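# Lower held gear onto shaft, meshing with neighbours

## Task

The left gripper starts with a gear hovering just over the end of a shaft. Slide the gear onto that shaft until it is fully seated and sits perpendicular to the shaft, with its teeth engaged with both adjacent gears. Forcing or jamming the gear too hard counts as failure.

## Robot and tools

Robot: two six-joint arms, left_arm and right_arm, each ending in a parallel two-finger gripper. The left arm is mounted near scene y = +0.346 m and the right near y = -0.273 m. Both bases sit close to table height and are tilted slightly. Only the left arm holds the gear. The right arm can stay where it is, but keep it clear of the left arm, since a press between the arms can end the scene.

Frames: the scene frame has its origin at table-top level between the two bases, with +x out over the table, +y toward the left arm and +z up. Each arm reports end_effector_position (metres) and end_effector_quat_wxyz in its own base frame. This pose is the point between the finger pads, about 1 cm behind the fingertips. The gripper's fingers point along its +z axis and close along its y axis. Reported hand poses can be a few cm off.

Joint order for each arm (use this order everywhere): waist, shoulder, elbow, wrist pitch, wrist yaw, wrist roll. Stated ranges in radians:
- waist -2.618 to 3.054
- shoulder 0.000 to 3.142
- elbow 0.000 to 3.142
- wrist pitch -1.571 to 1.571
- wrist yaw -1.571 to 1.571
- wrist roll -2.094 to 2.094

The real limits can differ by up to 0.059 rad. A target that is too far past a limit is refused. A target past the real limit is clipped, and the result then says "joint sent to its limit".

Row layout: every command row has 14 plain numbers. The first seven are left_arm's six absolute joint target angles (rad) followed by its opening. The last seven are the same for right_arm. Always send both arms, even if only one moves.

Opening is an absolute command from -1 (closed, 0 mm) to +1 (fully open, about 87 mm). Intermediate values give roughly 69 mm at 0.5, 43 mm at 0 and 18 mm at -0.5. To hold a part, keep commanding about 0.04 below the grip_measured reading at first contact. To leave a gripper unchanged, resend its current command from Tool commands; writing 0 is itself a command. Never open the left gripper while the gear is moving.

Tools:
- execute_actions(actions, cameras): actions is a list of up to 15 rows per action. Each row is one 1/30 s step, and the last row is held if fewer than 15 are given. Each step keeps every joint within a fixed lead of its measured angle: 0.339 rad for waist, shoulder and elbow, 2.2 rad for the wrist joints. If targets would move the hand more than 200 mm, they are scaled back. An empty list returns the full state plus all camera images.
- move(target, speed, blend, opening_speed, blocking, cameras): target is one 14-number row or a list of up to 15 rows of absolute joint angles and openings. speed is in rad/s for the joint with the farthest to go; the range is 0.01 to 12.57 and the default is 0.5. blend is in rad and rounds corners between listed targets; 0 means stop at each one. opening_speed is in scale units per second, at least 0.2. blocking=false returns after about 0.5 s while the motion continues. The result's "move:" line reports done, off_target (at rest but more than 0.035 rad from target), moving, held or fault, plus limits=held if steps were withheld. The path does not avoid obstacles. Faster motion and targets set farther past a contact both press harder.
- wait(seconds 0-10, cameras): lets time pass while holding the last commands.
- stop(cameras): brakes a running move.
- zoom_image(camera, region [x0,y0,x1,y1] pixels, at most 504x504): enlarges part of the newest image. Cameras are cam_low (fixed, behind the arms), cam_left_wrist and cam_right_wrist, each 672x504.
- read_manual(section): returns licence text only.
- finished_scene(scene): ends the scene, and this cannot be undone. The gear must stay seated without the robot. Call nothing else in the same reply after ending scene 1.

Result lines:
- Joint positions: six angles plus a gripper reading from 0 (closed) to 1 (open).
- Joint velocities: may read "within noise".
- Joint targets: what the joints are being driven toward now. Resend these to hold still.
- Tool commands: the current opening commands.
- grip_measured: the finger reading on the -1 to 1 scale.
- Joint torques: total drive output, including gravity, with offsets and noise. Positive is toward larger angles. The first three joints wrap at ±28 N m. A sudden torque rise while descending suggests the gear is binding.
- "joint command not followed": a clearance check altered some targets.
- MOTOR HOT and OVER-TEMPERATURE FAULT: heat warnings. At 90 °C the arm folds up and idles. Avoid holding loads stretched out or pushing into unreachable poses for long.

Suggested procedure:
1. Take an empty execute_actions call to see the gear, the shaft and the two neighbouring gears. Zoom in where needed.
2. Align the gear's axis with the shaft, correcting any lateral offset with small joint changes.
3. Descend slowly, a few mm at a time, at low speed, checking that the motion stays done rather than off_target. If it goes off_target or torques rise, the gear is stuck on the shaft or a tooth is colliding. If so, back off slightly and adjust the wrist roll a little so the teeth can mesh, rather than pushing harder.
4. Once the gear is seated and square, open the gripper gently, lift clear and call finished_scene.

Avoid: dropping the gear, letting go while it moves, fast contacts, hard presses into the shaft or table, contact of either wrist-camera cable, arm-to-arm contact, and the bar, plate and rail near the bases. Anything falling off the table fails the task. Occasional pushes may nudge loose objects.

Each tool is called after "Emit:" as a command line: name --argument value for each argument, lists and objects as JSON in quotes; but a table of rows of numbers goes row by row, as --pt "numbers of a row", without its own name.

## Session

Emit:
execute_actions --actions '[]' --cameras '["cam_left_wrist","cam_low"]'

Scene clock: 0.00 s.
left_arm: end_effector_position=(+0.2812, -0.1467, +0.1214) grip_measured=-0.521 end_effector_quat_wxyz=(-0.005, +0.857, +0.516, +0.004) | right_arm: end_effector_position=(+0.3825, +0.0000, +0.3604) grip_measured=+0.968 end_effector_quat_wxyz=(+0.707, +0.000, +0.707, +0.000)
Joint positions: left_arm=[-0.618 1.756 1.506 -1.326 -0.011 1.441 0.239] | right_arm=[0 1.047 1.047 0 0 0 0.984]
Joint velocities: within noise
Joint torques (N m): no reading
Motor temperatures (°C): left_arm=[25 29 30 24 22 24 25] | right_arm=[22 30 28 22 25 22 25]
Heat: left arm: 30 °C; right arm: 30 °C.
Joint targets: left_arm=[-0.618 1.747 1.512 -1.331 -0.014 1.441] | right_arm=[-0.001 1.048 1.056 0.003 0.001 0.000]
Tool commands: left_gripper/opening=-1.0 right_gripper/opening=+1.0
Images, in order (width x height): cam_low 672x504, cam_left_wrist 672x504.

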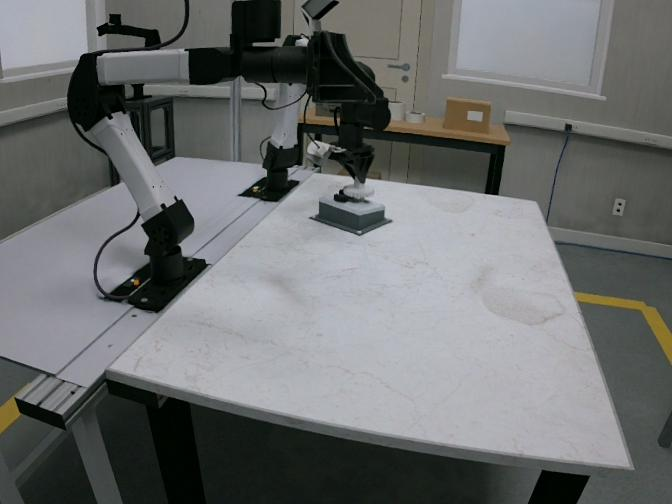

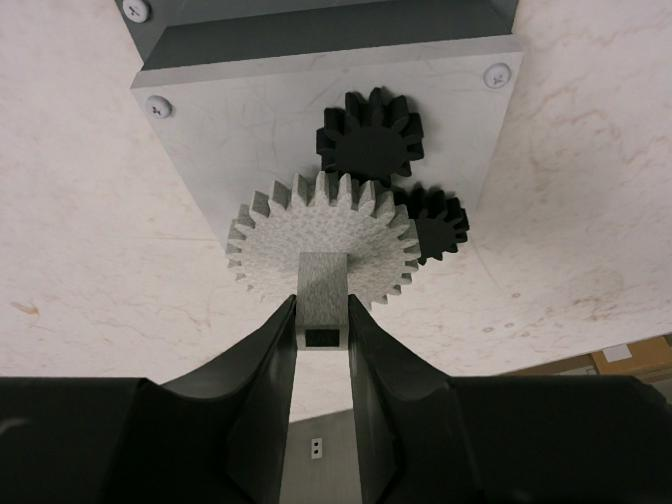

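Emit:
move --pt "-0.618 1.774 1.727 -1.529 -0.011 1.441 -1 0 1.047 1.047 0 0 0 1" --pt "-0.647 1.5056 1.4391 -1.5095 -0.011 1.41 -1 0 1.047 1.047 0 0 0 1" --speed 0.7 --blend 0.06 --cameras '["cam_left_wrist"]'

Emit:
zoom_image --camera "cam_left_wrist" --region '[100, 0, 420, 240]'

Emit:
zoom_image --camera "cam_left_wrist" --region '[350, 0, 670, 240]'

Emit:
move --pt "-0.618 1.774 1.727 -1.529 -0.011 1.441 -1 0 1.047 1.047 0 0 0 1" --pt "-0.5903 2.0887 2.1606 -1.562 -0.011 1.467 -1 0 1.047 1.047 0 0 0 1" --speed 0.7 --blend 0.06 --cameras '["cam_left_wrist"]'

Emit:
zoom_image --camera "cam_left_wrist" --region '[60, 150, 380, 390]'

Emit:
zoom_image --camera "cam_left_wrist" --region '[320, 150, 640, 390]'

Scene clock: 1.67 s.
left_arm: end_effector_position=(+0.2243, -0.1132, +0.1703) grip_measured=-0.521 end_effector_quat_wxyz=(-0.005, +0.857, +0.515, +0.004) | right_arm: end_effector_position=(+0.3825, +0.0000, +0.3604) grip_measured=+0.968 end_effector_quat_wxyz=(+0.707, +0.000, +0.707, +0.000)
Joint positions: left_arm=[-0.64 1.52 1.448 -1.504 -0.011 1.419 0.239] | right_arm=[0 1.047 1.047 0 0 0 0.984]
Joint torques (N m): left_arm=[-0.65 -6.31 4.57 0.41 -0.02 -0.14] | right_arm=[-0.18 -2.37 7.21 1.81 -0.03 -0.01]
Heat: left arm: 30 °C; right arm: 30 °C.
Joint targets: left_arm=[-0.647 1.506 1.439 -1.509 -0.011 1.410] | right_arm=[0.000 1.047 1.047 0.000 0.000 0.000]
move: done
camera_calibration:
cam_left_wrist: T_world_to_cam=[[-0.890481, 0.454998, -0.00456712, 0.245983], [0.277264, 0.550539, 0.787421, -0.113997], [0.36079, 0.699917, -0.616399, 0.247357], [0, 0, 0, 1]] pos_world=[0.161406, -0.222292, 0.243358]
Images, in order (width x height): cam_left_wrist 672x504.

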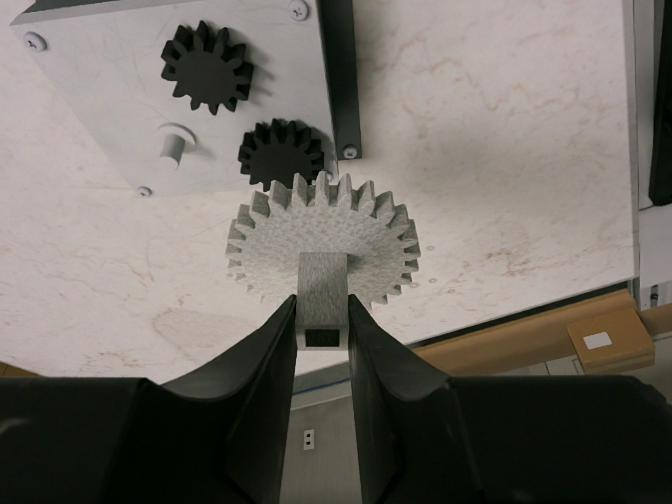

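Scaled by 1.575 from the camera's 672x504 image, which has a finer 960x720 frame.

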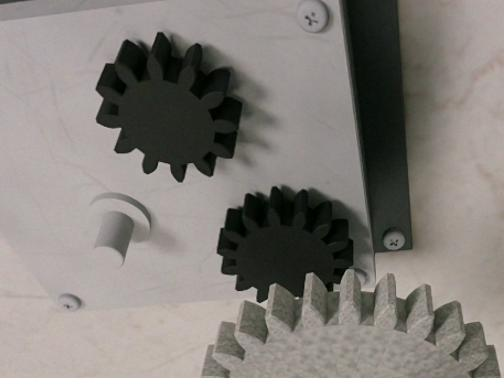

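Scaled by 1.575 from the camera's 672x504 image, which has a finer 960x720 frame.

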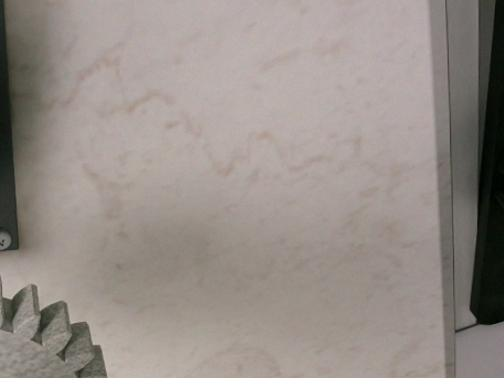

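Scene clock: 3.33 s.
left_arm: end_effector_position=(+0.3603, -0.1922, +0.1723) grip_measured=-0.521 end_effector_quat_wxyz=(+0.040, +0.854, +0.518, +0.024) | right_arm: end_effector_position=(+0.3825, +0.0000, +0.3604) grip_measured=+0.968 end_effector_quat_wxyz=(+0.707, +0.000, +0.707, +0.000)
Joint positions: left_arm=[-0.596 2.074 2.14 -1.544 -0.011 1.456 0.239] | right_arm=[0 1.047 1.047 0 0 0 0.984]
Joint torques (N m): left_arm=[0.61 -8.87 6.84 0.48 -0.02 0.08] | right_arm=[-0.2 -2.36 7.23 1.81 -0.03 -0.01]
Heat: left arm: 30 °C; right arm: 30 °C.
Joint targets: left_arm=[-0.590 2.089 2.160 -1.562 -0.011 1.467] | right_arm=[0.000 1.047 1.047 0.000 0.000 0.000]
move: done
camera_calibration:
cam_left_wrist: T_world_to_cam=[[-0.889305, 0.445961, -0.101269, 0.417573], [0.210344, 0.595513, 0.775319, -0.0748162], [0.40607, 0.668194, -0.623397, 0.233562], [0, 0, 0, 1]] pos_world=[0.292245, -0.297732, 0.245896]
Images, in order (width x height): cam_left_wrist 672x504.

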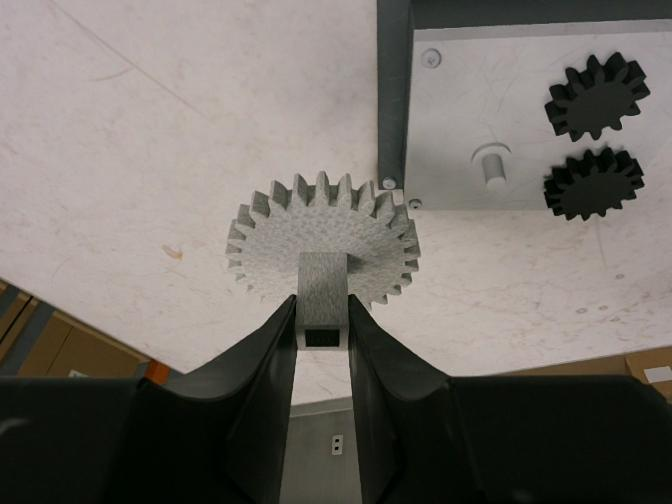

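Scaled by 1.575 from the camera's 672x504 image, which has a finer 960x720 frame.

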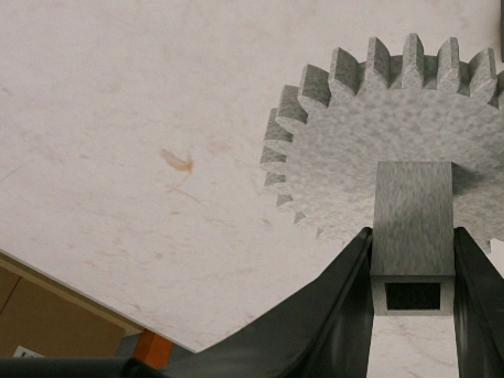

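Scaled by 1.575 from the camera's 672x504 image, which has a finer 960x720 frame.

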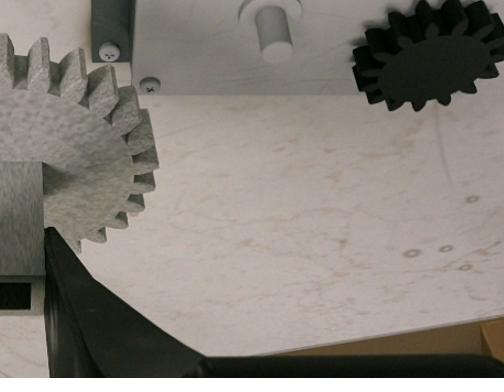

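Emit:
zoom_image --camera "cam_left_wrist" --region '[400, 20, 560, 220]'

Emit:
zoom_image --camera "cam_left_wrist" --region '[512, 30, 672, 230]'

Scaled by 2.520 from the camera's 672x504 image, which has a finer 960x720 frame.

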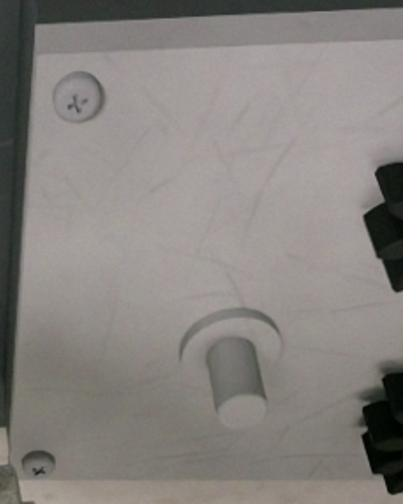

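Scaled by 2.520 from the camera's 672x504 image, which has a finer 960x720 frame.

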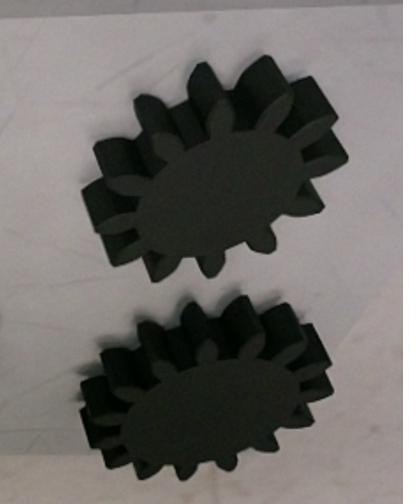

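Emit:
move --target '[-0.625,1.79,1.85,-1.562,-0.011,1.435,-1,0,1.047,1.047,0,0,0,1]' --speed 0.6 --cameras '["cam_left_wrist"]'

Emit:
zoom_image --camera "cam_left_wrist" --region '[180, 0, 336, 200]'

Emit:
zoom_image --camera "cam_left_wrist" --region '[320, 0, 476, 200]'

Scene clock: 6.70 s.
left_arm: end_effector_position=(+0.2980, -0.1590, +0.1930) grip_measured=-0.521 end_effector_quat_wxyz=(+0.027, +0.857, +0.514, +0.018) | right_arm: end_effector_position=(+0.3825, +0.0000, +0.3604) grip_measured=+0.968 end_effector_quat_wxyz=(+0.707, +0.000, +0.707, +0.000)
Joint positions: left_arm=[-0.618 1.809 1.858 -1.555 -0.011 1.444 0.239] | right_arm=[0 1.047 1.047 0 0 0 0.984]
Joint torques (N m): left_arm=[-0.61 -9.35 4.53 0.53 -0.02 -0.14] | right_arm=[-0.2 -2.37 7.21 1.8 -0.04 -0.01]
Heat: left arm: 31 °C; right arm: 30 °C.
Joint targets: left_arm=[-0.625 1.790 1.850 -1.562 -0.011 1.435] | right_arm=[0.000 1.047 1.047 0.000 0.000 0.000]
move: done
camera_calibration:
cam_left_wrist: T_world_to_cam=[[-0.886682, 0.456457, -0.0737638, 0.344999], [0.234516, 0.58145, 0.77905, -0.107762], [0.398493, 0.673471, -0.622608, 0.252552], [0, 0, 0, 1]] pos_world=[0.230536, -0.264906, 0.266641]
Images, in order (width x height): cam_left_wrist 672x504.

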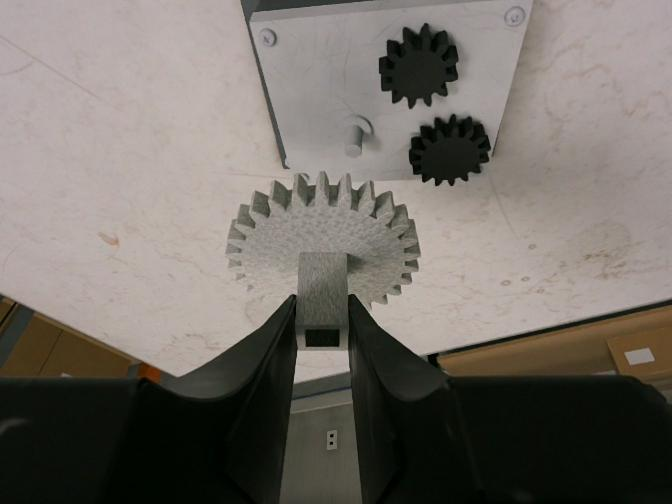

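Scaled by 2.520 from the camera's 672x504 image, which has a finer 960x720 frame.

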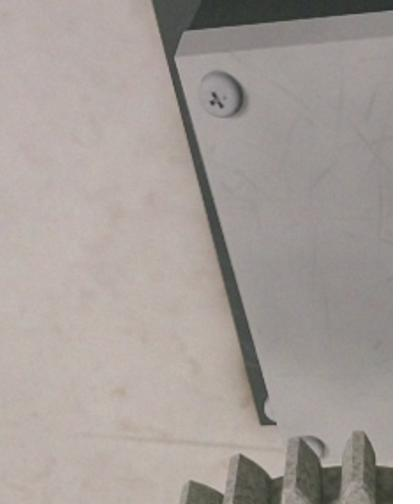

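Scaled by 2.520 from the camera's 672x504 image, which has a finer 960x720 frame.

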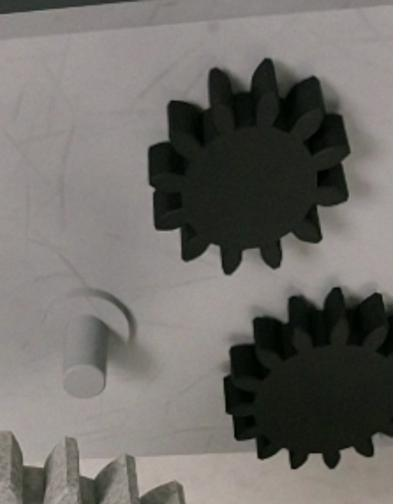

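Emit:
zoom_image --camera "cam_left_wrist" --region '[370, 15, 470, 115]'

Emit:
zoom_image --camera "cam_left_wrist" --region '[400, 100, 500, 200]'

Scaled by 5.040 from the camera's 672x504 image, which has a finer 960x720 frame.

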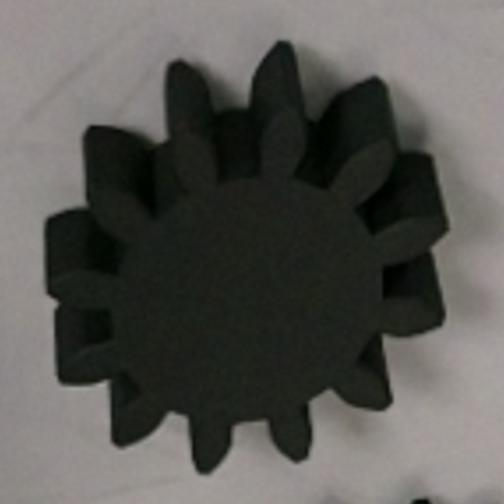

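Scaled by 5.040 from the camera's 672x504 image, which has a finer 960x720 frame.

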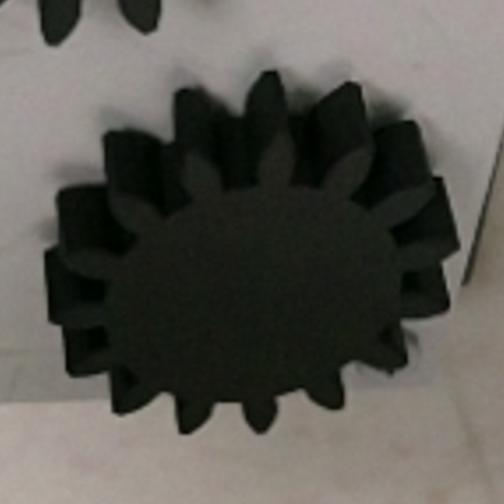

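Emit:
move --target '[-0.534,1.742,1.552,-1.333,0.086,1.529,-1,0,1.047,1.047,0,0,0,1]' --speed 0.35 --cameras '["cam_left_wrist"]'

Scene clock: 11.07 s.
left_arm: end_effector_position=(+0.2946, -0.1441, +0.1248) grip_measured=-0.521 end_effector_quat_wxyz=(+0.022, +0.856, +0.515, -0.033) | right_arm: end_effector_position=(+0.3825, +0.0000, +0.3604) grip_measured=+0.968 end_effector_quat_wxyz=(+0.707, +0.000, +0.707, +0.000)
Joint positions: left_arm=[-0.539 1.779 1.56 -1.343 0.079 1.518 0.239] | right_arm=[0 1.047 1.047 0 0 0 0.984]
Joint torques (N m): left_arm=[0.57 -10.67 4.77 0.56 0.09 0.08] | right_arm=[-0.2 -2.37 7.21 1.81 -0.03 -0.01]
Heat: left arm: 33 °C; right arm: 30 °C.
Joint targets: left_arm=[-0.534 1.742 1.552 -1.333 0.086 1.529] | right_arm=[0.000 1.047 1.047 0.000 0.000 0.000]
move: off_target (left_arm); left_arm: the shoulder is farthest, 0.037 rad from its target
camera_calibration:
cam_left_wrist: T_world_to_cam=[[-0.891387, 0.453089, -0.0117813, 0.323317], [0.302888, 0.614822, 0.728184, -0.0715206], [0.337176, 0.645526, -0.68528, 0.223246], [0, 0, 0, 1]] pos_world=[0.23459, -0.24663, 0.208876]
Images, in order (width x height): cam_left_wrist 672x504.

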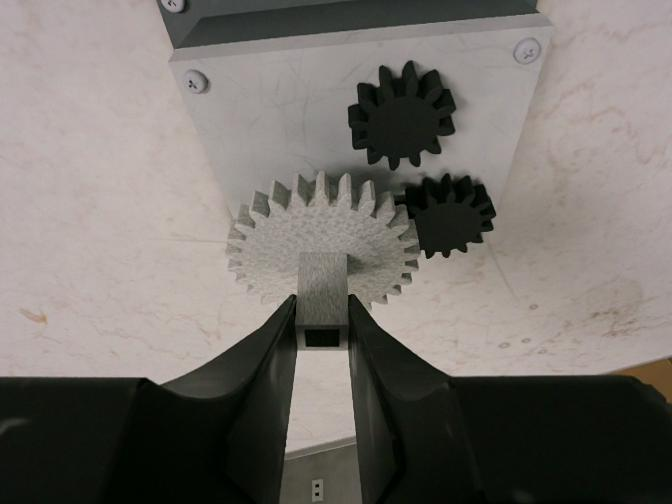

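Emit:
move --target '[-0.557,1.735,1.533,-1.310,0.084,1.497,-1,0,1.047,1.047,0,0,0,1]' --speed 0.15

Scene clock: 13.03 s.
left_arm: end_effector_position=(+0.2937, -0.1476, +0.1232) grip_measured=-0.521 end_effector_quat_wxyz=(+0.028, +0.856, +0.516, -0.030) | right_arm: end_effector_position=(+0.3825, +0.0000, +0.3604) grip_measured=+0.968 end_effector_quat_wxyz=(+0.707, +0.000, +0.707, +0.000)
Joint positions: left_arm=[-0.55 1.77 1.542 -1.32 0.079 1.506 0.239] | right_arm=[0 1.047 1.047 0 0 0 0.984]
Joint torques (N m): left_arm=[-0.65 -10.44 4.68 0.59 0.08 -0.14] | right_arm=[-0.2 -2.37 7.21 1.81 -0.04 -0.01]
Motor temperatures (°C): left_arm=[25 34 31 24 22 24 25] | right_arm=[22 30 30 26 25 22 25]
Heat: left arm: 34 °C; right arm: 30 °C.
Joint targets: left_arm=[-0.557 1.735 1.533 -1.310 0.084 1.497] | right_arm=[0.000 1.047 1.047 0.000 0.000 0.000]
move: done

Emit:
move --target '[-0.555,1.755,1.507,-1.282,0.084,1.497,-1,0,1.047,1.047,0,0,0,1]' --speed 0.06 --cameras '["cam_left_wrist"]'

Emit:
zoom_image --camera "cam_left_wrist" --region '[320, 80, 520, 280]'

Scene clock: 14.20 s.
left_arm: end_effector_position=(+0.2941, -0.1480, +0.1166) grip_measured=-0.521 end_effector_quat_wxyz=(+0.030, +0.856, +0.516, -0.030) | right_arm: end_effector_position=(+0.3825, +0.0000, +0.3604) grip_measured=+0.968 end_effector_quat_wxyz=(+0.707, +0.000, +0.707, +0.000)
Joint positions: left_arm=[-0.55 1.77 1.516 -1.292 0.08 1.506 0.239] | right_arm=[0 1.047 1.047 0 0 0 0.984]
Joint torques (N m): left_arm=[-0.44 -8.84 4.7 0.6 0.08 -0.13] | right_arm=[-0.2 -2.37 7.23 1.81 -0.04 -0.01]
Heat: left arm: 34 °C; right arm: 30 °C.
Joint targets: left_arm=[-0.555 1.755 1.507 -1.282 0.084 1.497] | right_arm=[0.000 1.047 1.047 0.000 0.000 0.000]
move: done
camera_calibration:
cam_left_wrist: T_world_to_cam=[[-0.892117, 0.45097, -0.0274392, 0.326352], [0.292216, 0.622254, 0.72623, -0.0585103], [0.344582, 0.639864, -0.686904, 0.217501], [0, 0, 0, 1]] pos_world=[0.233295, -0.249938, 0.200849]
Images, in order (width x height): cam_left_wrist 672x504.

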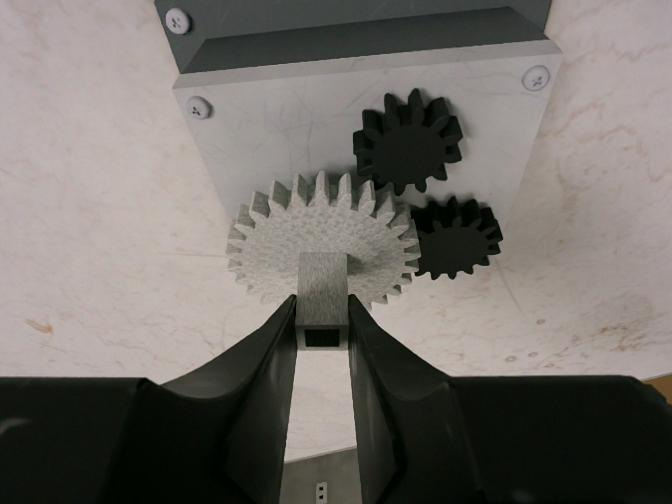

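Scaled by 2.520 from the camera's 672x504 image, which has a finer 960x720 frame.

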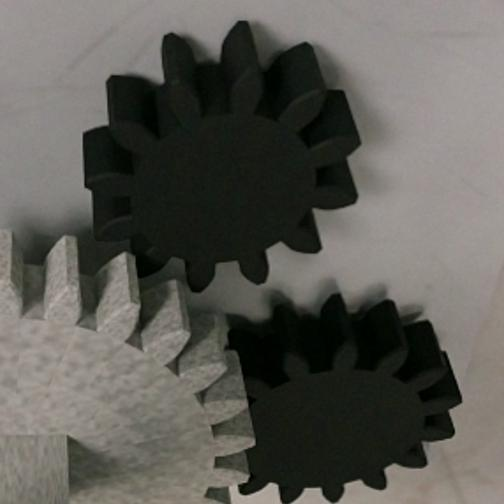

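Emit:
move --target '[-0.554,1.815,1.565,-1.314,0.084,1.374,-1,0,1.047,1.047,0,0,0,1]' --speed 0.15

Scene clock: 16.63 s.
left_arm: end_effector_position=(+0.2942, -0.1490, +0.1152) grip_measured=-0.521 end_effector_quat_wxyz=(+0.025, +0.822, +0.567, -0.033) | right_arm: end_effector_position=(+0.3825, +0.0000, +0.3604) grip_measured=+0.968 end_effector_quat_wxyz=(+0.707, +0.000, +0.707, +0.000)
Joint positions: left_arm=[-0.55 1.798 1.545 -1.298 0.081 1.384 0.239] | right_arm=[0 1.047 1.047 0 0 0 0.984]
Joint torques (N m): left_arm=[-0.38 -6.48 7.01 0.35 0.07 -0.13] | right_arm=[-0.2 -2.37 7.21 1.81 -0.03 -0.01]
Heat: left arm: 35 °C; right arm: 30 °C.
Joint targets: left_arm=[-0.554 1.815 1.565 -1.314 0.084 1.374] | right_arm=[0.000 1.047 1.047 0.000 0.000 0.000]
move: done

Emit:
move --target '[-0.555,1.815,1.512,-1.266,0.081,1.374,-1,0,1.047,1.047,0,0,0,1]' --speed 0.08 --cameras '["cam_left_wrist"]'

Emit:
zoom_image --camera "cam_left_wrist" --region '[320, 110, 520, 310]'

Scene clock: 17.77 s.
left_arm: end_effector_position=(+0.2940, -0.1489, +0.1128) grip_measured=-0.521 end_effector_quat_wxyz=(+0.025, +0.822, +0.568, -0.033) | right_arm: end_effector_position=(+0.3825, +0.0000, +0.3604) grip_measured=+0.968 end_effector_quat_wxyz=(+0.707, +0.000, +0.707, +0.000)
Joint positions: left_arm=[-0.55 1.798 1.535 -1.289 0.081 1.382 0.239] | right_arm=[0 1.047 1.047 0 0 0 0.984]
Joint torques (N m): left_arm=[-0.46 -6.46 3.56 0.74 0.04 -0.13] | right_arm=[-0.2 -2.36 7.23 1.81 -0.04 -0.01]
Heat: left arm: 35 °C; right arm: 30 °C.
Joint targets: left_arm=[-0.555 1.815 1.512 -1.266 0.081 1.374] | right_arm=[0.000 1.047 1.047 0.000 0.000 0.000]
move: done
camera_calibration:
cam_left_wrist: T_world_to_cam=[[-0.941086, 0.337997, -0.0107341, 0.322264], [0.225233, 0.650161, 0.725646, -0.0312011], [0.252245, 0.680477, -0.687985, 0.248812], [0, 0, 0, 1]] pos_world=[0.247544, -0.257949, 0.197279]
Images, in order (width x height): cam_left_wrist 672x504.

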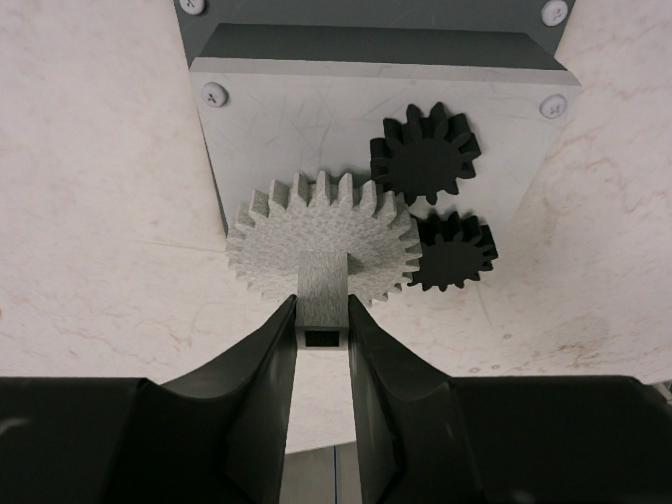

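Scaled by 2.520 from the camera's 672x504 image, which has a finer 960x720 frame.

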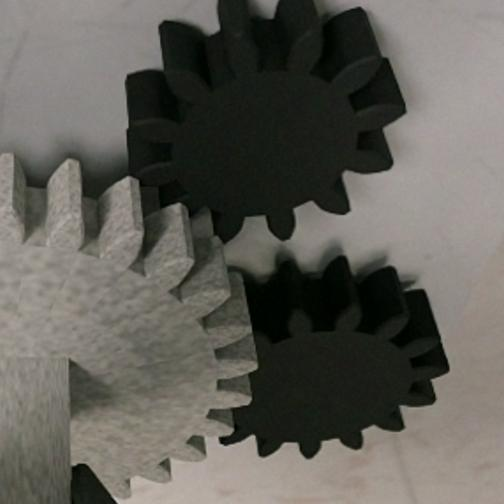

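Emit:
move --pt "-0.555 1.816 1.507 -1.262 0.081 1.374 -1 0 1.047 1.047 0 0 0 1" --pt "-0.550 1.840 1.537 -1.269 0.081 1.227 -1 0 1.047 1.047 0 0 0 1" --speed 0.08 --blend 0.002

Scene clock: 20.33 s.
left_arm: end_effector_position=(+0.2933, -0.1484, +0.1129) grip_measured=-0.521 end_effector_quat_wxyz=(+0.028, +0.781, +0.623, -0.028) | right_arm: end_effector_position=(+0.3825, +0.0000, +0.3604) grip_measured=+0.968 end_effector_quat_wxyz=(+0.707, +0.000, +0.707, +0.000)
Joint positions: left_arm=[-0.55 1.801 1.54 -1.276 0.072 1.244 0.24] | right_arm=[0 1.047 1.047 0 0 0 0.984]
Joint torques (N m): left_arm=[0.03 -4.82 5.24 0.61 0.11 -0.24] | right_arm=[-0.2 -2.37 7.21 1.81 -0.04 -0.01]
Heat: left arm: 35 °C; right arm: 30 °C.
Joint targets: left_arm=[-0.550 1.840 1.537 -1.269 0.081 1.227] | right_arm=[0.000 1.047 1.047 0.000 0.000 0.000]
move: off_target (left_arm); left_arm: the shoulder is farthest, 0.039 rad from its target

Emit:
wait --seconds 0 --cameras '["cam_left_wrist"]'

Emit:
zoom_image --camera "cam_left_wrist" --region '[320, 110, 520, 310]'

Scene clock: 20.47 s.
left_arm: end_effector_position=(+0.2933, -0.1484, +0.1129) grip_measured=-0.521 end_effector_quat_wxyz=(+0.028, +0.781, +0.623, -0.028) | right_arm: end_effector_position=(+0.3825, +0.0000, +0.3604) grip_measured=+0.968 end_effector_quat_wxyz=(+0.707, +0.000, +0.707, +0.000)
Joint positions: left_arm=[-0.55 1.801 1.54 -1.276 0.072 1.244 0.24] | right_arm=[0 1.047 1.047 0 0 0 0.984]
Joint torques (N m): left_arm=[0.05 -4.82 5.22 0.61 0.11 -0.23] | right_arm=[-0.2 -2.37 7.21 1.81 -0.04 -0.01]
Heat: left arm: 35 °C; right arm: 30 °C.
Joint targets: left_arm=[-0.550 1.840 1.537 -1.269 0.081 1.227] | right_arm=[0.000 1.047 1.047 0.000 0.000 0.000]
Tool commands: left_gripper/opening=-1.0 right_gripper/opening=+1.0
camera_calibration:
cam_left_wrist: T_world_to_cam=[[-0.978528, 0.205513, -0.0157609, 0.31326], [0.129648, 0.673142, 0.72806, -0.000234089], [0.160235, 0.710383, -0.685332, 0.279808], [0, 0, 0, 1]] pos_world=[0.261729, -0.262992, 0.196869]
Images, in order (width x height): cam_left_wrist 672x504.

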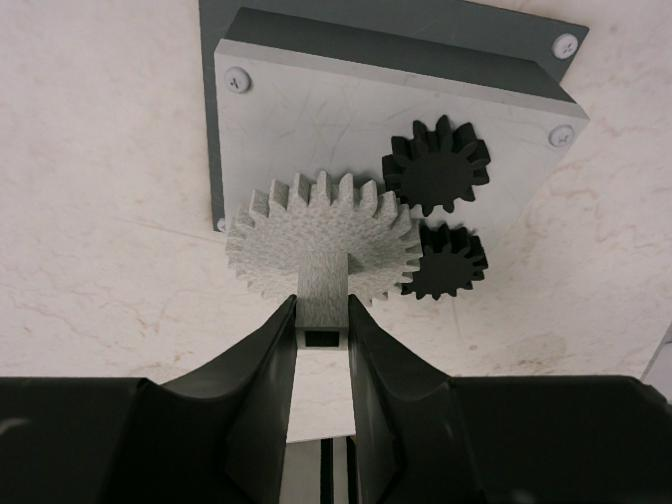

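Scaled by 2.520 from the camera's 672x504 image, which has a finer 960x720 frame.

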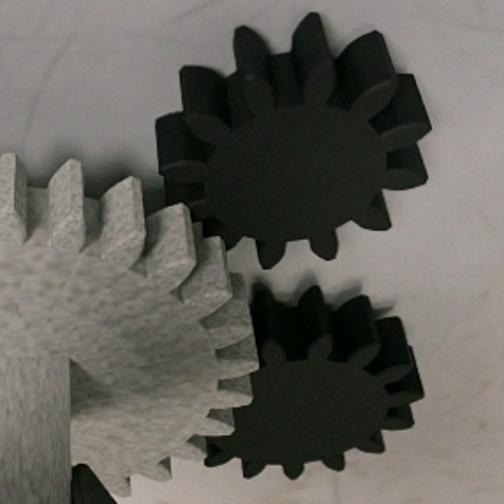

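Emit:
move --target '[-0.536,1.868,1.566,-1.274,0.086,1.075,-1,0,1.047,1.047,0,0,0,1]' --speed 0.08

Scene clock: 23.27 s.
left_arm: end_effector_position=(+0.2935, -0.1483, +0.1127) grip_measured=-0.521 end_effector_quat_wxyz=(+0.026, +0.729, +0.684, -0.030) | right_arm: end_effector_position=(+0.3825, +0.0000, +0.3604) grip_measured=+0.968 end_effector_quat_wxyz=(+0.707, +0.000, +0.707, +0.000)
Joint positions: left_arm=[-0.541 1.826 1.57 -1.282 0.073 1.092 0.24] | right_arm=[0 1.047 1.047 0 0 0 0.984]
Joint torques (N m): left_arm=[0.58 -4.75 5.14 0.64 0.15 -0.24] | right_arm=[-0.2 -2.36 7.2 1.81 -0.04 -0.01]
Heat: left arm: 35 °C; right arm: 31 °C.
Joint targets: left_arm=[-0.536 1.868 1.566 -1.274 0.086 1.075] | right_arm=[0.000 1.047 1.047 0.000 0.000 0.000]
move: off_target (left_arm); left_arm: the shoulder is farthest, 0.042 rad from its target

Emit:
wait --seconds 0 --cameras '["cam_left_wrist"]'

Emit:
zoom_image --camera "cam_left_wrist" --region '[360, 120, 520, 320]'

Scene clock: 23.40 s.
left_arm: end_effector_position=(+0.2935, -0.1483, +0.1127) grip_measured=-0.521 end_effector_quat_wxyz=(+0.026, +0.729, +0.684, -0.030) | right_arm: end_effector_position=(+0.3825, +0.0000, +0.3604) grip_measured=+0.968 end_effector_quat_wxyz=(+0.707, +0.000, +0.707, +0.000)
Joint positions: left_arm=[-0.541 1.826 1.57 -1.282 0.073 1.092 0.24] | right_arm=[0 1.047 1.047 0 0 0 0.984]
Joint torques (N m): left_arm=[0.57 -4.77 5.15 0.63 0.15 -0.23] | right_arm=[-0.18 -2.37 7.21 1.81 -0.04 -0.01]
Heat: left arm: 35 °C; right arm: 31 °C.
Joint targets: left_arm=[-0.536 1.868 1.566 -1.274 0.086 1.075] | right_arm=[0.000 1.047 1.047 0.000 0.000 0.000]
Tool commands: left_gripper/opening=-1.0 right_gripper/opening=+1.0
camera_calibration:
cam_left_wrist: T_world_to_cam=[[-0.998877, 0.0472703, -0.00324204, 0.294563], [0.0300577, 0.685074, 0.727853, 0.0307811], [0.0366269, 0.726938, -0.685726, 0.318407], [0, 0, 0, 1]] pos_world=[0.281645, -0.266474, 0.196891]
Images, in order (width x height): cam_left_wrist 672x504.

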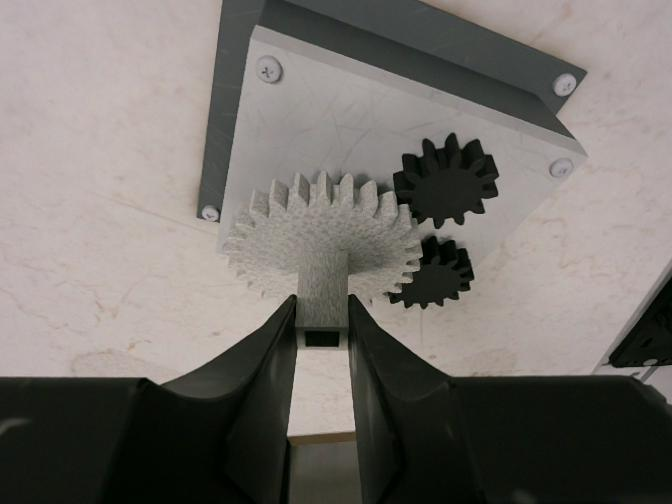

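Scaled by 2.520 from the camera's 672x504 image, which has a finer 960x720 frame.

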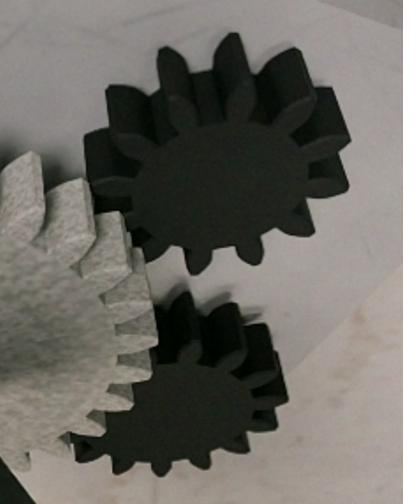

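Emit:
move --target '[-0.534,1.876,1.624,-1.322,0.089,1.051,-1,0,1.047,1.047,0,0,0,1]' --speed 0.12

Scene clock: 25.03 s.
left_arm: end_effector_position=(+0.2940, -0.1496, +0.1133) grip_measured=-0.521 end_effector_quat_wxyz=(+0.016, +0.718, +0.695, -0.035) | right_arm: end_effector_position=(+0.3825, +0.0000, +0.3604) grip_measured=+0.968 end_effector_quat_wxyz=(+0.707, +0.000, +0.707, +0.000)
Joint positions: left_arm=[-0.54 1.854 1.607 -1.311 0.076 1.062 0.24] | right_arm=[0 1.047 1.047 0 0 0 0.984]
Joint torques (N m): left_arm=[0.64 -6.63 6.74 0.41 0.15 -0.17] | right_arm=[-0.2 -2.37 7.2 1.81 -0.04 -0.01]
Heat: left arm: 35 °C; right arm: 31 °C.
Joint targets: left_arm=[-0.534 1.876 1.624 -1.322 0.089 1.051] | right_arm=[0.000 1.047 1.047 0.000 0.000 0.000]
move: done

Emit:
move --pt "-0.534 1.845 1.570 -1.275 0.089 1.051 -1 0 1.047 1.047 0 0 0 1" --pt "-0.533 1.853 1.572 -1.275 0.089 1.02 -1 0 1.047 1.047 0 0 0 1" --speed '[0.1,0.06]'

Scene clock: 27.07 s.
left_arm: end_effector_position=(+0.2937, -0.1493, +0.1127) grip_measured=-0.521 end_effector_quat_wxyz=(+0.019, +0.708, +0.705, -0.032) | right_arm: end_effector_position=(+0.3825, +0.0000, +0.3604) grip_measured=+0.968 end_effector_quat_wxyz=(+0.707, +0.000, +0.707, +0.000)
Joint positions: left_arm=[-0.54 1.848 1.597 -1.298 0.072 1.034 0.24] | right_arm=[0 1.047 1.047 0 0 0 0.984]
Joint torques (N m): left_arm=[0.73 -7.95 3.41 0.77 0.18 -0.2] | right_arm=[-0.2 -2.36 7.21 1.81 -0.03 0]
Heat: left arm: 36 °C; right arm: 31 °C.
Joint targets: left_arm=[-0.533 1.853 1.572 -1.275 0.089 1.020] | right_arm=[0.000 1.047 1.047 0.000 0.000 0.000]
move: done

Emit:
wait --seconds 0 --cameras '["cam_left_wrist"]'

Emit:
zoom_image --camera "cam_left_wrist" --region '[370, 120, 490, 320]'

Scene clock: 27.20 s.
left_arm: end_effector_position=(+0.2937, -0.1493, +0.1127) grip_measured=-0.521 end_effector_quat_wxyz=(+0.019, +0.708, +0.705, -0.032) | right_arm: end_effector_position=(+0.3825, +0.0000, +0.3604) grip_measured=+0.968 end_effector_quat_wxyz=(+0.707, +0.000, +0.707, +0.000)
Joint positions: left_arm=[-0.54 1.848 1.597 -1.298 0.072 1.034 0.24] | right_arm=[0 1.047 1.047 0 0 0 0.984]
Joint torques (N m): left_arm=[0.72 -7.95 3.43 0.77 0.18 -0.19] | right_arm=[-0.2 -2.39 7.21 1.81 -0.04 -0.01]
Heat: left arm: 36 °C; right arm: 31 °C.
Joint targets: left_arm=[-0.533 1.853 1.572 -1.275 0.089 1.020] | right_arm=[0.000 1.047 1.047 0.000 0.000 0.000]
Tool commands: left_gripper/opening=-1.0 right_gripper/opening=+1.0
camera_calibration:
cam_left_wrist: T_world_to_cam=[[-0.999867, -0.0120957, 0.0109716, 0.284619], [-0.000198949, 0.680823, 0.732448, 0.0391256], [-0.0163292, 0.732348, -0.680735, 0.334922], [0, 0, 0, 1]] pos_world=[0.290058, -0.268475, 0.196213]
Images, in order (width x height): cam_left_wrist 672x504.

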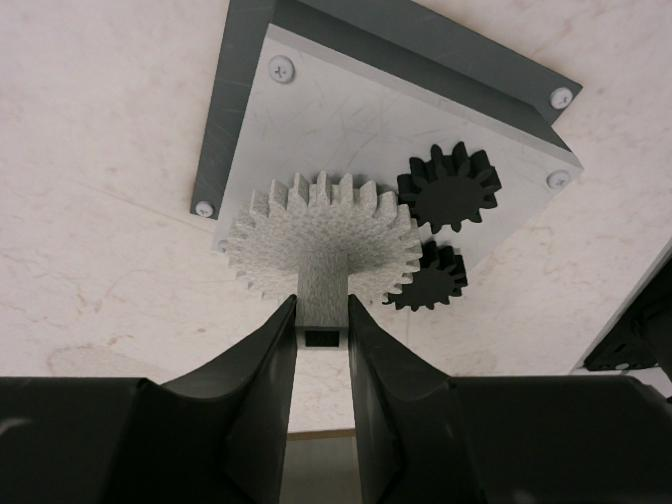

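Scaled by 2.520 from the camera's 672x504 image, which has a finer 960x720 frame.

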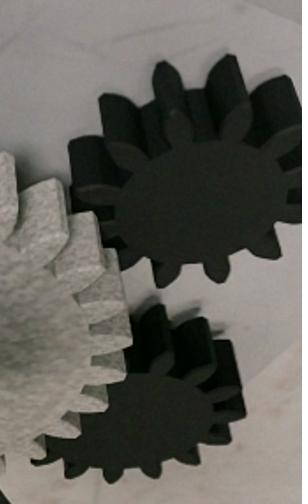

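Emit:
move --pt "-0.546 1.830 1.546 -1.265 0.089 1.165 -1 0 1.047 1.047 0 0 0 1" --pt "-0.533 1.882 1.588 -1.273 0.089 0.985 -1 0 1.047 1.047 0 0 0 1" --speed 0.1 --blend 0.003

Scene clock: 31.50 s.
left_arm: end_effector_position=(+0.2928, -0.1493, +0.1131) grip_measured=-0.521 end_effector_quat_wxyz=(+0.023, +0.697, +0.716, -0.031) | right_arm: end_effector_position=(+0.3825, +0.0000, +0.3604) grip_measured=+0.968 end_effector_quat_wxyz=(+0.707, +0.000, +0.707, +0.000)
Joint positions: left_arm=[-0.54 1.841 1.59 -1.29 0.071 1.002 0.24] | right_arm=[0 1.047 1.047 0 0 0 0.984]
Joint torques (N m): left_arm=[0.72 -5 5.26 0.72 0.2 -0.23] | right_arm=[-0.21 -2.37 7.21 1.81 -0.04 -0.01]
Heat: left arm: 36 °C; right arm: 31 °C.
Joint targets: left_arm=[-0.533 1.882 1.588 -1.273 0.089 0.985] | right_arm=[0.000 1.047 1.047 0.000 0.000 0.000]
move: off_target (left_arm); left_arm: the shoulder is farthest, 0.041 rad from its target

Emit:
move --pt "-0.533 1.902 1.592 -1.275 0.089 0.975 -1 0 1.047 1.047 0 0 0 1" --speed 0.06 --cameras '["cam_left_wrist"]'

Emit:
zoom_image --camera "cam_left_wrist" --region '[370, 120, 490, 320]'

Scene clock: 32.33 s.
left_arm: end_effector_position=(+0.2931, -0.1495, +0.1125) grip_measured=-0.521 end_effector_quat_wxyz=(+0.018, +0.694, +0.719, -0.032) | right_arm: end_effector_position=(+0.3825, +0.0000, +0.3604) grip_measured=+0.968 end_effector_quat_wxyz=(+0.707, +0.000, +0.707, +0.000)
Joint positions: left_arm=[-0.54 1.853 1.602 -1.299 0.07 0.993 0.24] | right_arm=[0 1.047 1.047 0 0 0 0.984]
Joint torques (N m): left_arm=[0.7 -4.42 4.63 0.77 0.2 -0.22] | right_arm=[-0.2 -2.37 7.21 1.81 -0.04 -0.01]
Heat: left arm: 36 °C; right arm: 31 °C.
Joint targets: left_arm=[-0.533 1.902 1.592 -1.275 0.089 0.975] | right_arm=[0.000 1.047 1.047 0.000 0.000 0.000]
move: off_target (left_arm); left_arm: the shoulder is farthest, 0.049 rad from its target
camera_calibration:
cam_left_wrist: T_world_to_cam=[[-0.998537, -0.0524704, 0.0131012, 0.277363], [-0.0260111, 0.678345, 0.734283, 0.0465267], [-0.0474153, 0.732867, -0.678717, 0.343904], [0, 0, 0, 1]] pos_world=[0.294474, -0.269044, 0.195616]
Images, in order (width x height): cam_left_wrist 672x504.

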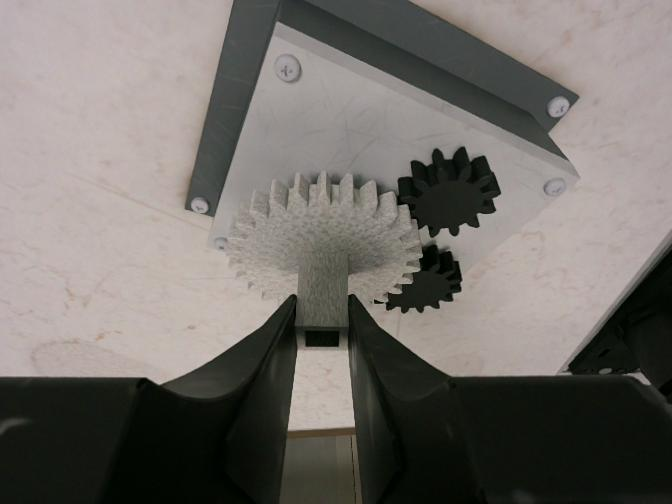

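Scaled by 2.520 from the camera's 672x504 image, which has a finer 960x720 frame.

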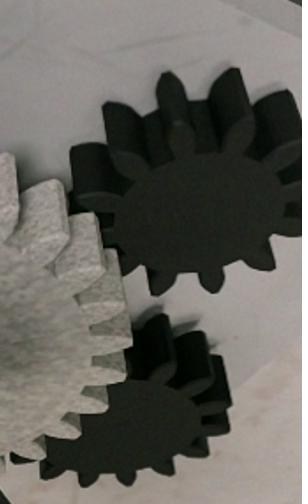

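Emit:
move --pt "-0.529 1.880 1.629 -1.320 0.097 1.026 -1 0 1.047 1.047 0 0 0 1" --pt "-0.529 1.882 1.568 -1.266 0.097 1.026 -1 0 1.047 1.047 0 0 0 1" --speed '[0.12,0.1]'

Scene clock: 34.57 s.
left_arm: end_effector_position=(+0.2940, -0.1497, +0.1115) grip_measured=-0.520 end_effector_quat_wxyz=(+0.018, +0.700, +0.713, -0.037) | right_arm: end_effector_position=(+0.3825, +0.0000, +0.3604) grip_measured=+0.968 end_effector_quat_wxyz=(+0.707, +0.000, +0.707, +0.000)
Joint positions: left_arm=[-0.535 1.858 1.605 -1.302 0.081 1.018 0.24] | right_arm=[0 1.047 1.047 0 0 0 0.984]
Joint torques (N m): left_arm=[0.64 -6.46 2.48 0.88 0.18 0.05] | right_arm=[-0.2 -2.37 7.23 1.81 -0.03 -0.01]
Heat: left arm: 36 °C; right arm: 32 °C.
Joint targets: left_arm=[-0.529 1.882 1.568 -1.266 0.097 1.026] | right_arm=[0.000 1.047 1.047 0.000 0.000 0.000]
move: off_target (left_arm); left_arm: the elbow is farthest, 0.037 rad from its target

Emit:
move --pt "-0.530 1.890 1.565 -1.263 0.092 1.050 -1 0 1.047 1.047 0 0 0 1" --pt "-0.530 1.893 1.570 -1.263 0.092 0.990 -1 0 1.047 1.047 0 0 0 1" --speed 0.06

Scene clock: 36.97 s.
left_arm: end_effector_position=(+0.2939, -0.1494, +0.1113) grip_measured=-0.520 end_effector_quat_wxyz=(+0.018, +0.696, +0.716, -0.036) | right_arm: end_effector_position=(+0.3825, +0.0000, +0.3604) grip_measured=+0.968 end_effector_quat_wxyz=(+0.707, +0.000, +0.707, +0.000)
Joint positions: left_arm=[-0.535 1.858 1.604 -1.3 0.078 1.007 0.24] | right_arm=[0 1.047 1.047 0 0 0 0.984]
Joint torques (N m): left_arm=[0.57 -5.56 2.71 0.89 0.16 -0.22] | right_arm=[-0.2 -2.37 7.21 1.81 -0.03 0]
Heat: left arm: 36 °C; right arm: 32 °C.
Joint targets: left_arm=[-0.530 1.893 1.570 -1.263 0.092 0.990] | right_arm=[0.000 1.047 1.047 0.000 0.000 0.000]
move: off_target (left_arm); left_arm: the wrist pitch is farthest, 0.037 rad from its target

Emit:
wait --seconds 0 --cameras '["cam_left_wrist"]'

Emit:
zoom_image --camera "cam_left_wrist" --region '[370, 120, 490, 320]'

Scene clock: 37.03 s.
left_arm: end_effector_position=(+0.2939, -0.1494, +0.1113) grip_measured=-0.520 end_effector_quat_wxyz=(+0.018, +0.696, +0.716, -0.036) | right_arm: end_effector_position=(+0.3825, +0.0000, +0.3604) grip_measured=+0.968 end_effector_quat_wxyz=(+0.707, +0.000, +0.707, +0.000)
Joint positions: left_arm=[-0.535 1.858 1.604 -1.3 0.078 1.007 0.24] | right_arm=[0 1.047 1.047 0 0 0 0.984]
Joint torques (N m): left_arm=[0.55 -5.55 2.73 0.9 0.16 -0.23] | right_arm=[-0.2 -2.39 7.21 1.81 -0.03 -0.01]
Heat: left arm: 37 °C; right arm: 32 °C.
Joint targets: left_arm=[-0.530 1.893 1.570 -1.263 0.092 0.990] | right_arm=[0.000 1.047 1.047 0.000 0.000 0.000]
Tool commands: left_gripper/opening=-1.0 right_gripper/opening=+1.0
camera_calibration:
cam_left_wrist: T_world_to_cam=[[-0.998839, -0.0438811, 0.0198585, 0.278769], [-0.0154467, 0.682356, 0.730857, 0.0452482], [-0.0456214, 0.729702, -0.682242, 0.342452], [0, 0, 0, 1]] pos_world=[0.294768, -0.268531, 0.195029]
Images, in order (width x height): cam_left_wrist 672x504.

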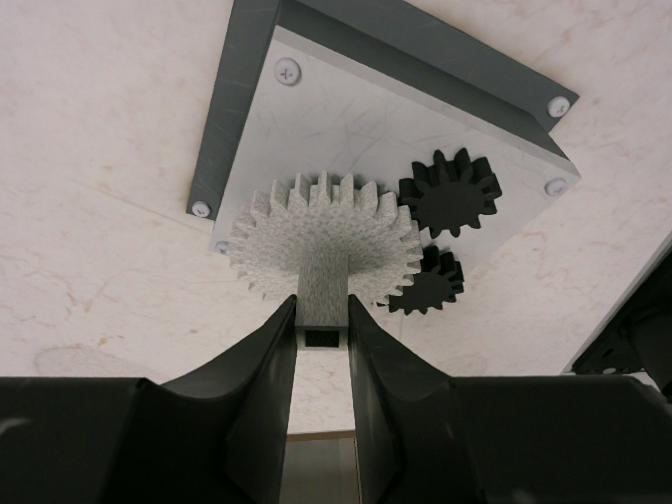

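Scaled by 2.520 from the camera's 672x504 image, which has a finer 960x720 frame.

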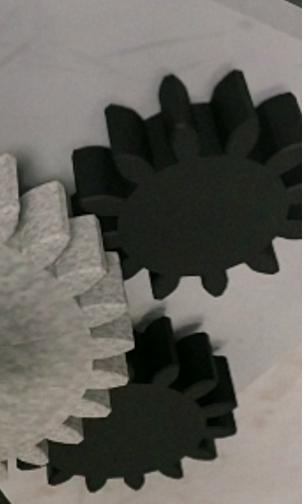

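Emit:
move --pt "-0.532 1.900 1.560 -1.252 0.088 1.040 -1 0 1.047 1.047 0 0 0 1" --pt "-0.530 1.905 1.558 -1.248 0.086 0.980 -1 0 1.047 1.047 0 0 0 1" --pt "-0.530 1.905 1.556 -1.246 0.086 1.030 -1 0 1.047 1.047 0 0 0 1" --speed 0.1

Scene clock: 40.27 s.
left_arm: end_effector_position=(+0.2958, -0.1483, +0.1104) grip_measured=-0.517 end_effector_quat_wxyz=(+0.018, +0.701, +0.712, -0.031) | right_arm: end_effector_position=(+0.3825, +0.0000, +0.3604) grip_measured=+0.968 end_effector_quat_wxyz=(+0.707, +0.000, +0.707, +0.000)
Joint positions: left_arm=[-0.535 1.858 1.6 -1.294 0.069 1.02 0.242] | right_arm=[0 1.047 1.047 0 0 0 0.984]
Joint torques (N m): left_arm=[0.55 -4.6 1.92 1 0.18 0.07] | right_arm=[-0.2 -2.39 7.23 1.81 -0.04 0]
Heat: left arm: 36 °C; right arm: 32 °C.
Joint targets: left_arm=[-0.530 1.905 1.556 -1.246 0.086 1.030] | right_arm=[0.000 1.047 1.047 0.000 0.000 0.000]
move: off_target (left_arm); left_arm: the wrist pitch is farthest, 0.048 rad from its target

Emit:
wait --seconds 0 --cameras '["cam_left_wrist","cam_low"]'

Emit:
zoom_image --camera "cam_left_wrist" --region '[210, 140, 510, 360]'

Emit:
zoom_image --camera "cam_low" --region '[300, 160, 400, 245]'

Scene clock: 40.67 s.
left_arm: end_effector_position=(+0.2958, -0.1483, +0.1104) grip_measured=-0.517 end_effector_quat_wxyz=(+0.018, +0.702, +0.712, -0.031) | right_arm: end_effector_position=(+0.3825, +0.0000, +0.3604) grip_measured=+0.968 end_effector_quat_wxyz=(+0.707, +0.000, +0.707, +0.000)
Joint positions: left_arm=[-0.535 1.858 1.6 -1.294 0.069 1.021 0.242] | right_arm=[0 1.047 1.047 0 0 0 0.984]
Joint torques (N m): left_arm=[0.54 -4.6 1.94 1 0.18 0.07] | right_arm=[-0.2 -2.37 7.21 1.81 -0.04 -0.01]
Heat: left arm: 36 °C; right arm: 32 °C.
Joint targets: left_arm=[-0.530 1.905 1.556 -1.246 0.086 1.030] | right_arm=[0.000 1.047 1.047 0.000 0.000 0.000]
Tool commands: left_gripper/opening=-1.0 right_gripper/opening=+1.0
camera_calibration:
cam_left_wrist: T_world_to_cam=[[-0.999478, -0.0301195, 0.0116581, 0.283887], [-0.0118423, 0.677594, 0.73534, 0.0427921], [-0.0300476, 0.734819, -0.677598, 0.336762], [0, 0, 0, 1]] pos_world=[0.294365, -0.267904, 0.193413]
Images, in order (width x height): cam_low 672x504, cam_left_wrist 672x504.

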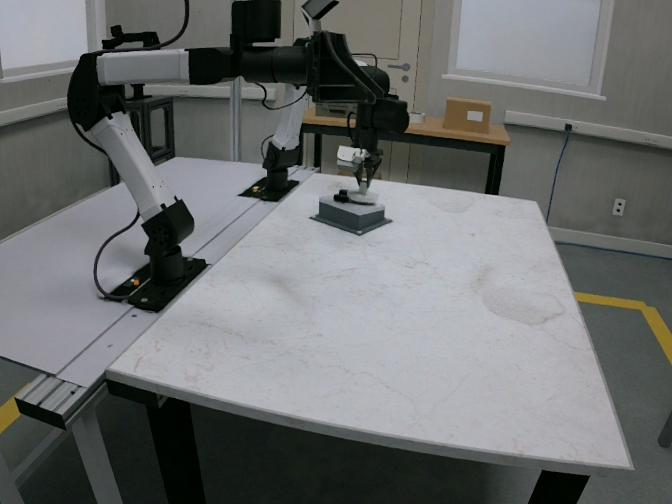

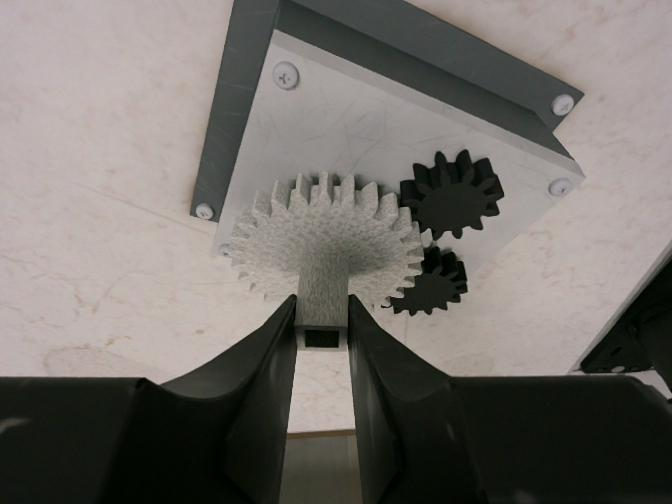

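Scaled by 1.680 from the camera's 672x504 image, which has a finer 960x720 frame.

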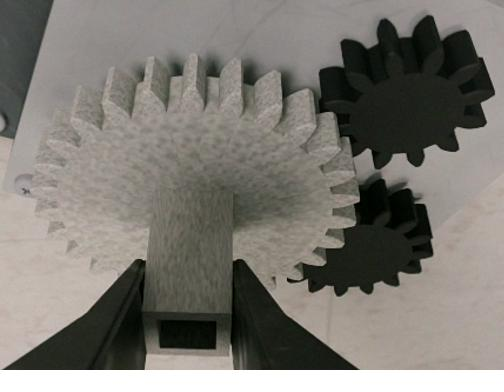

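Scaled by 5.040 from the camera's 672x504 image, which has a finer 960x720 frame.

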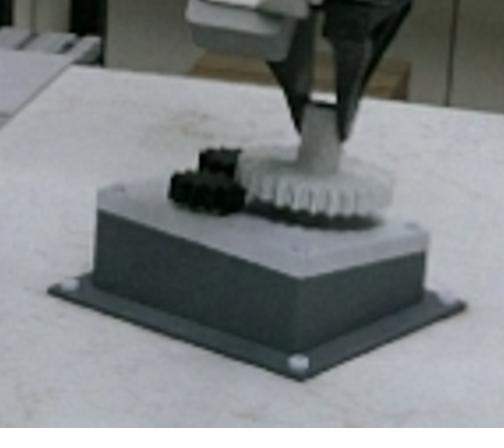

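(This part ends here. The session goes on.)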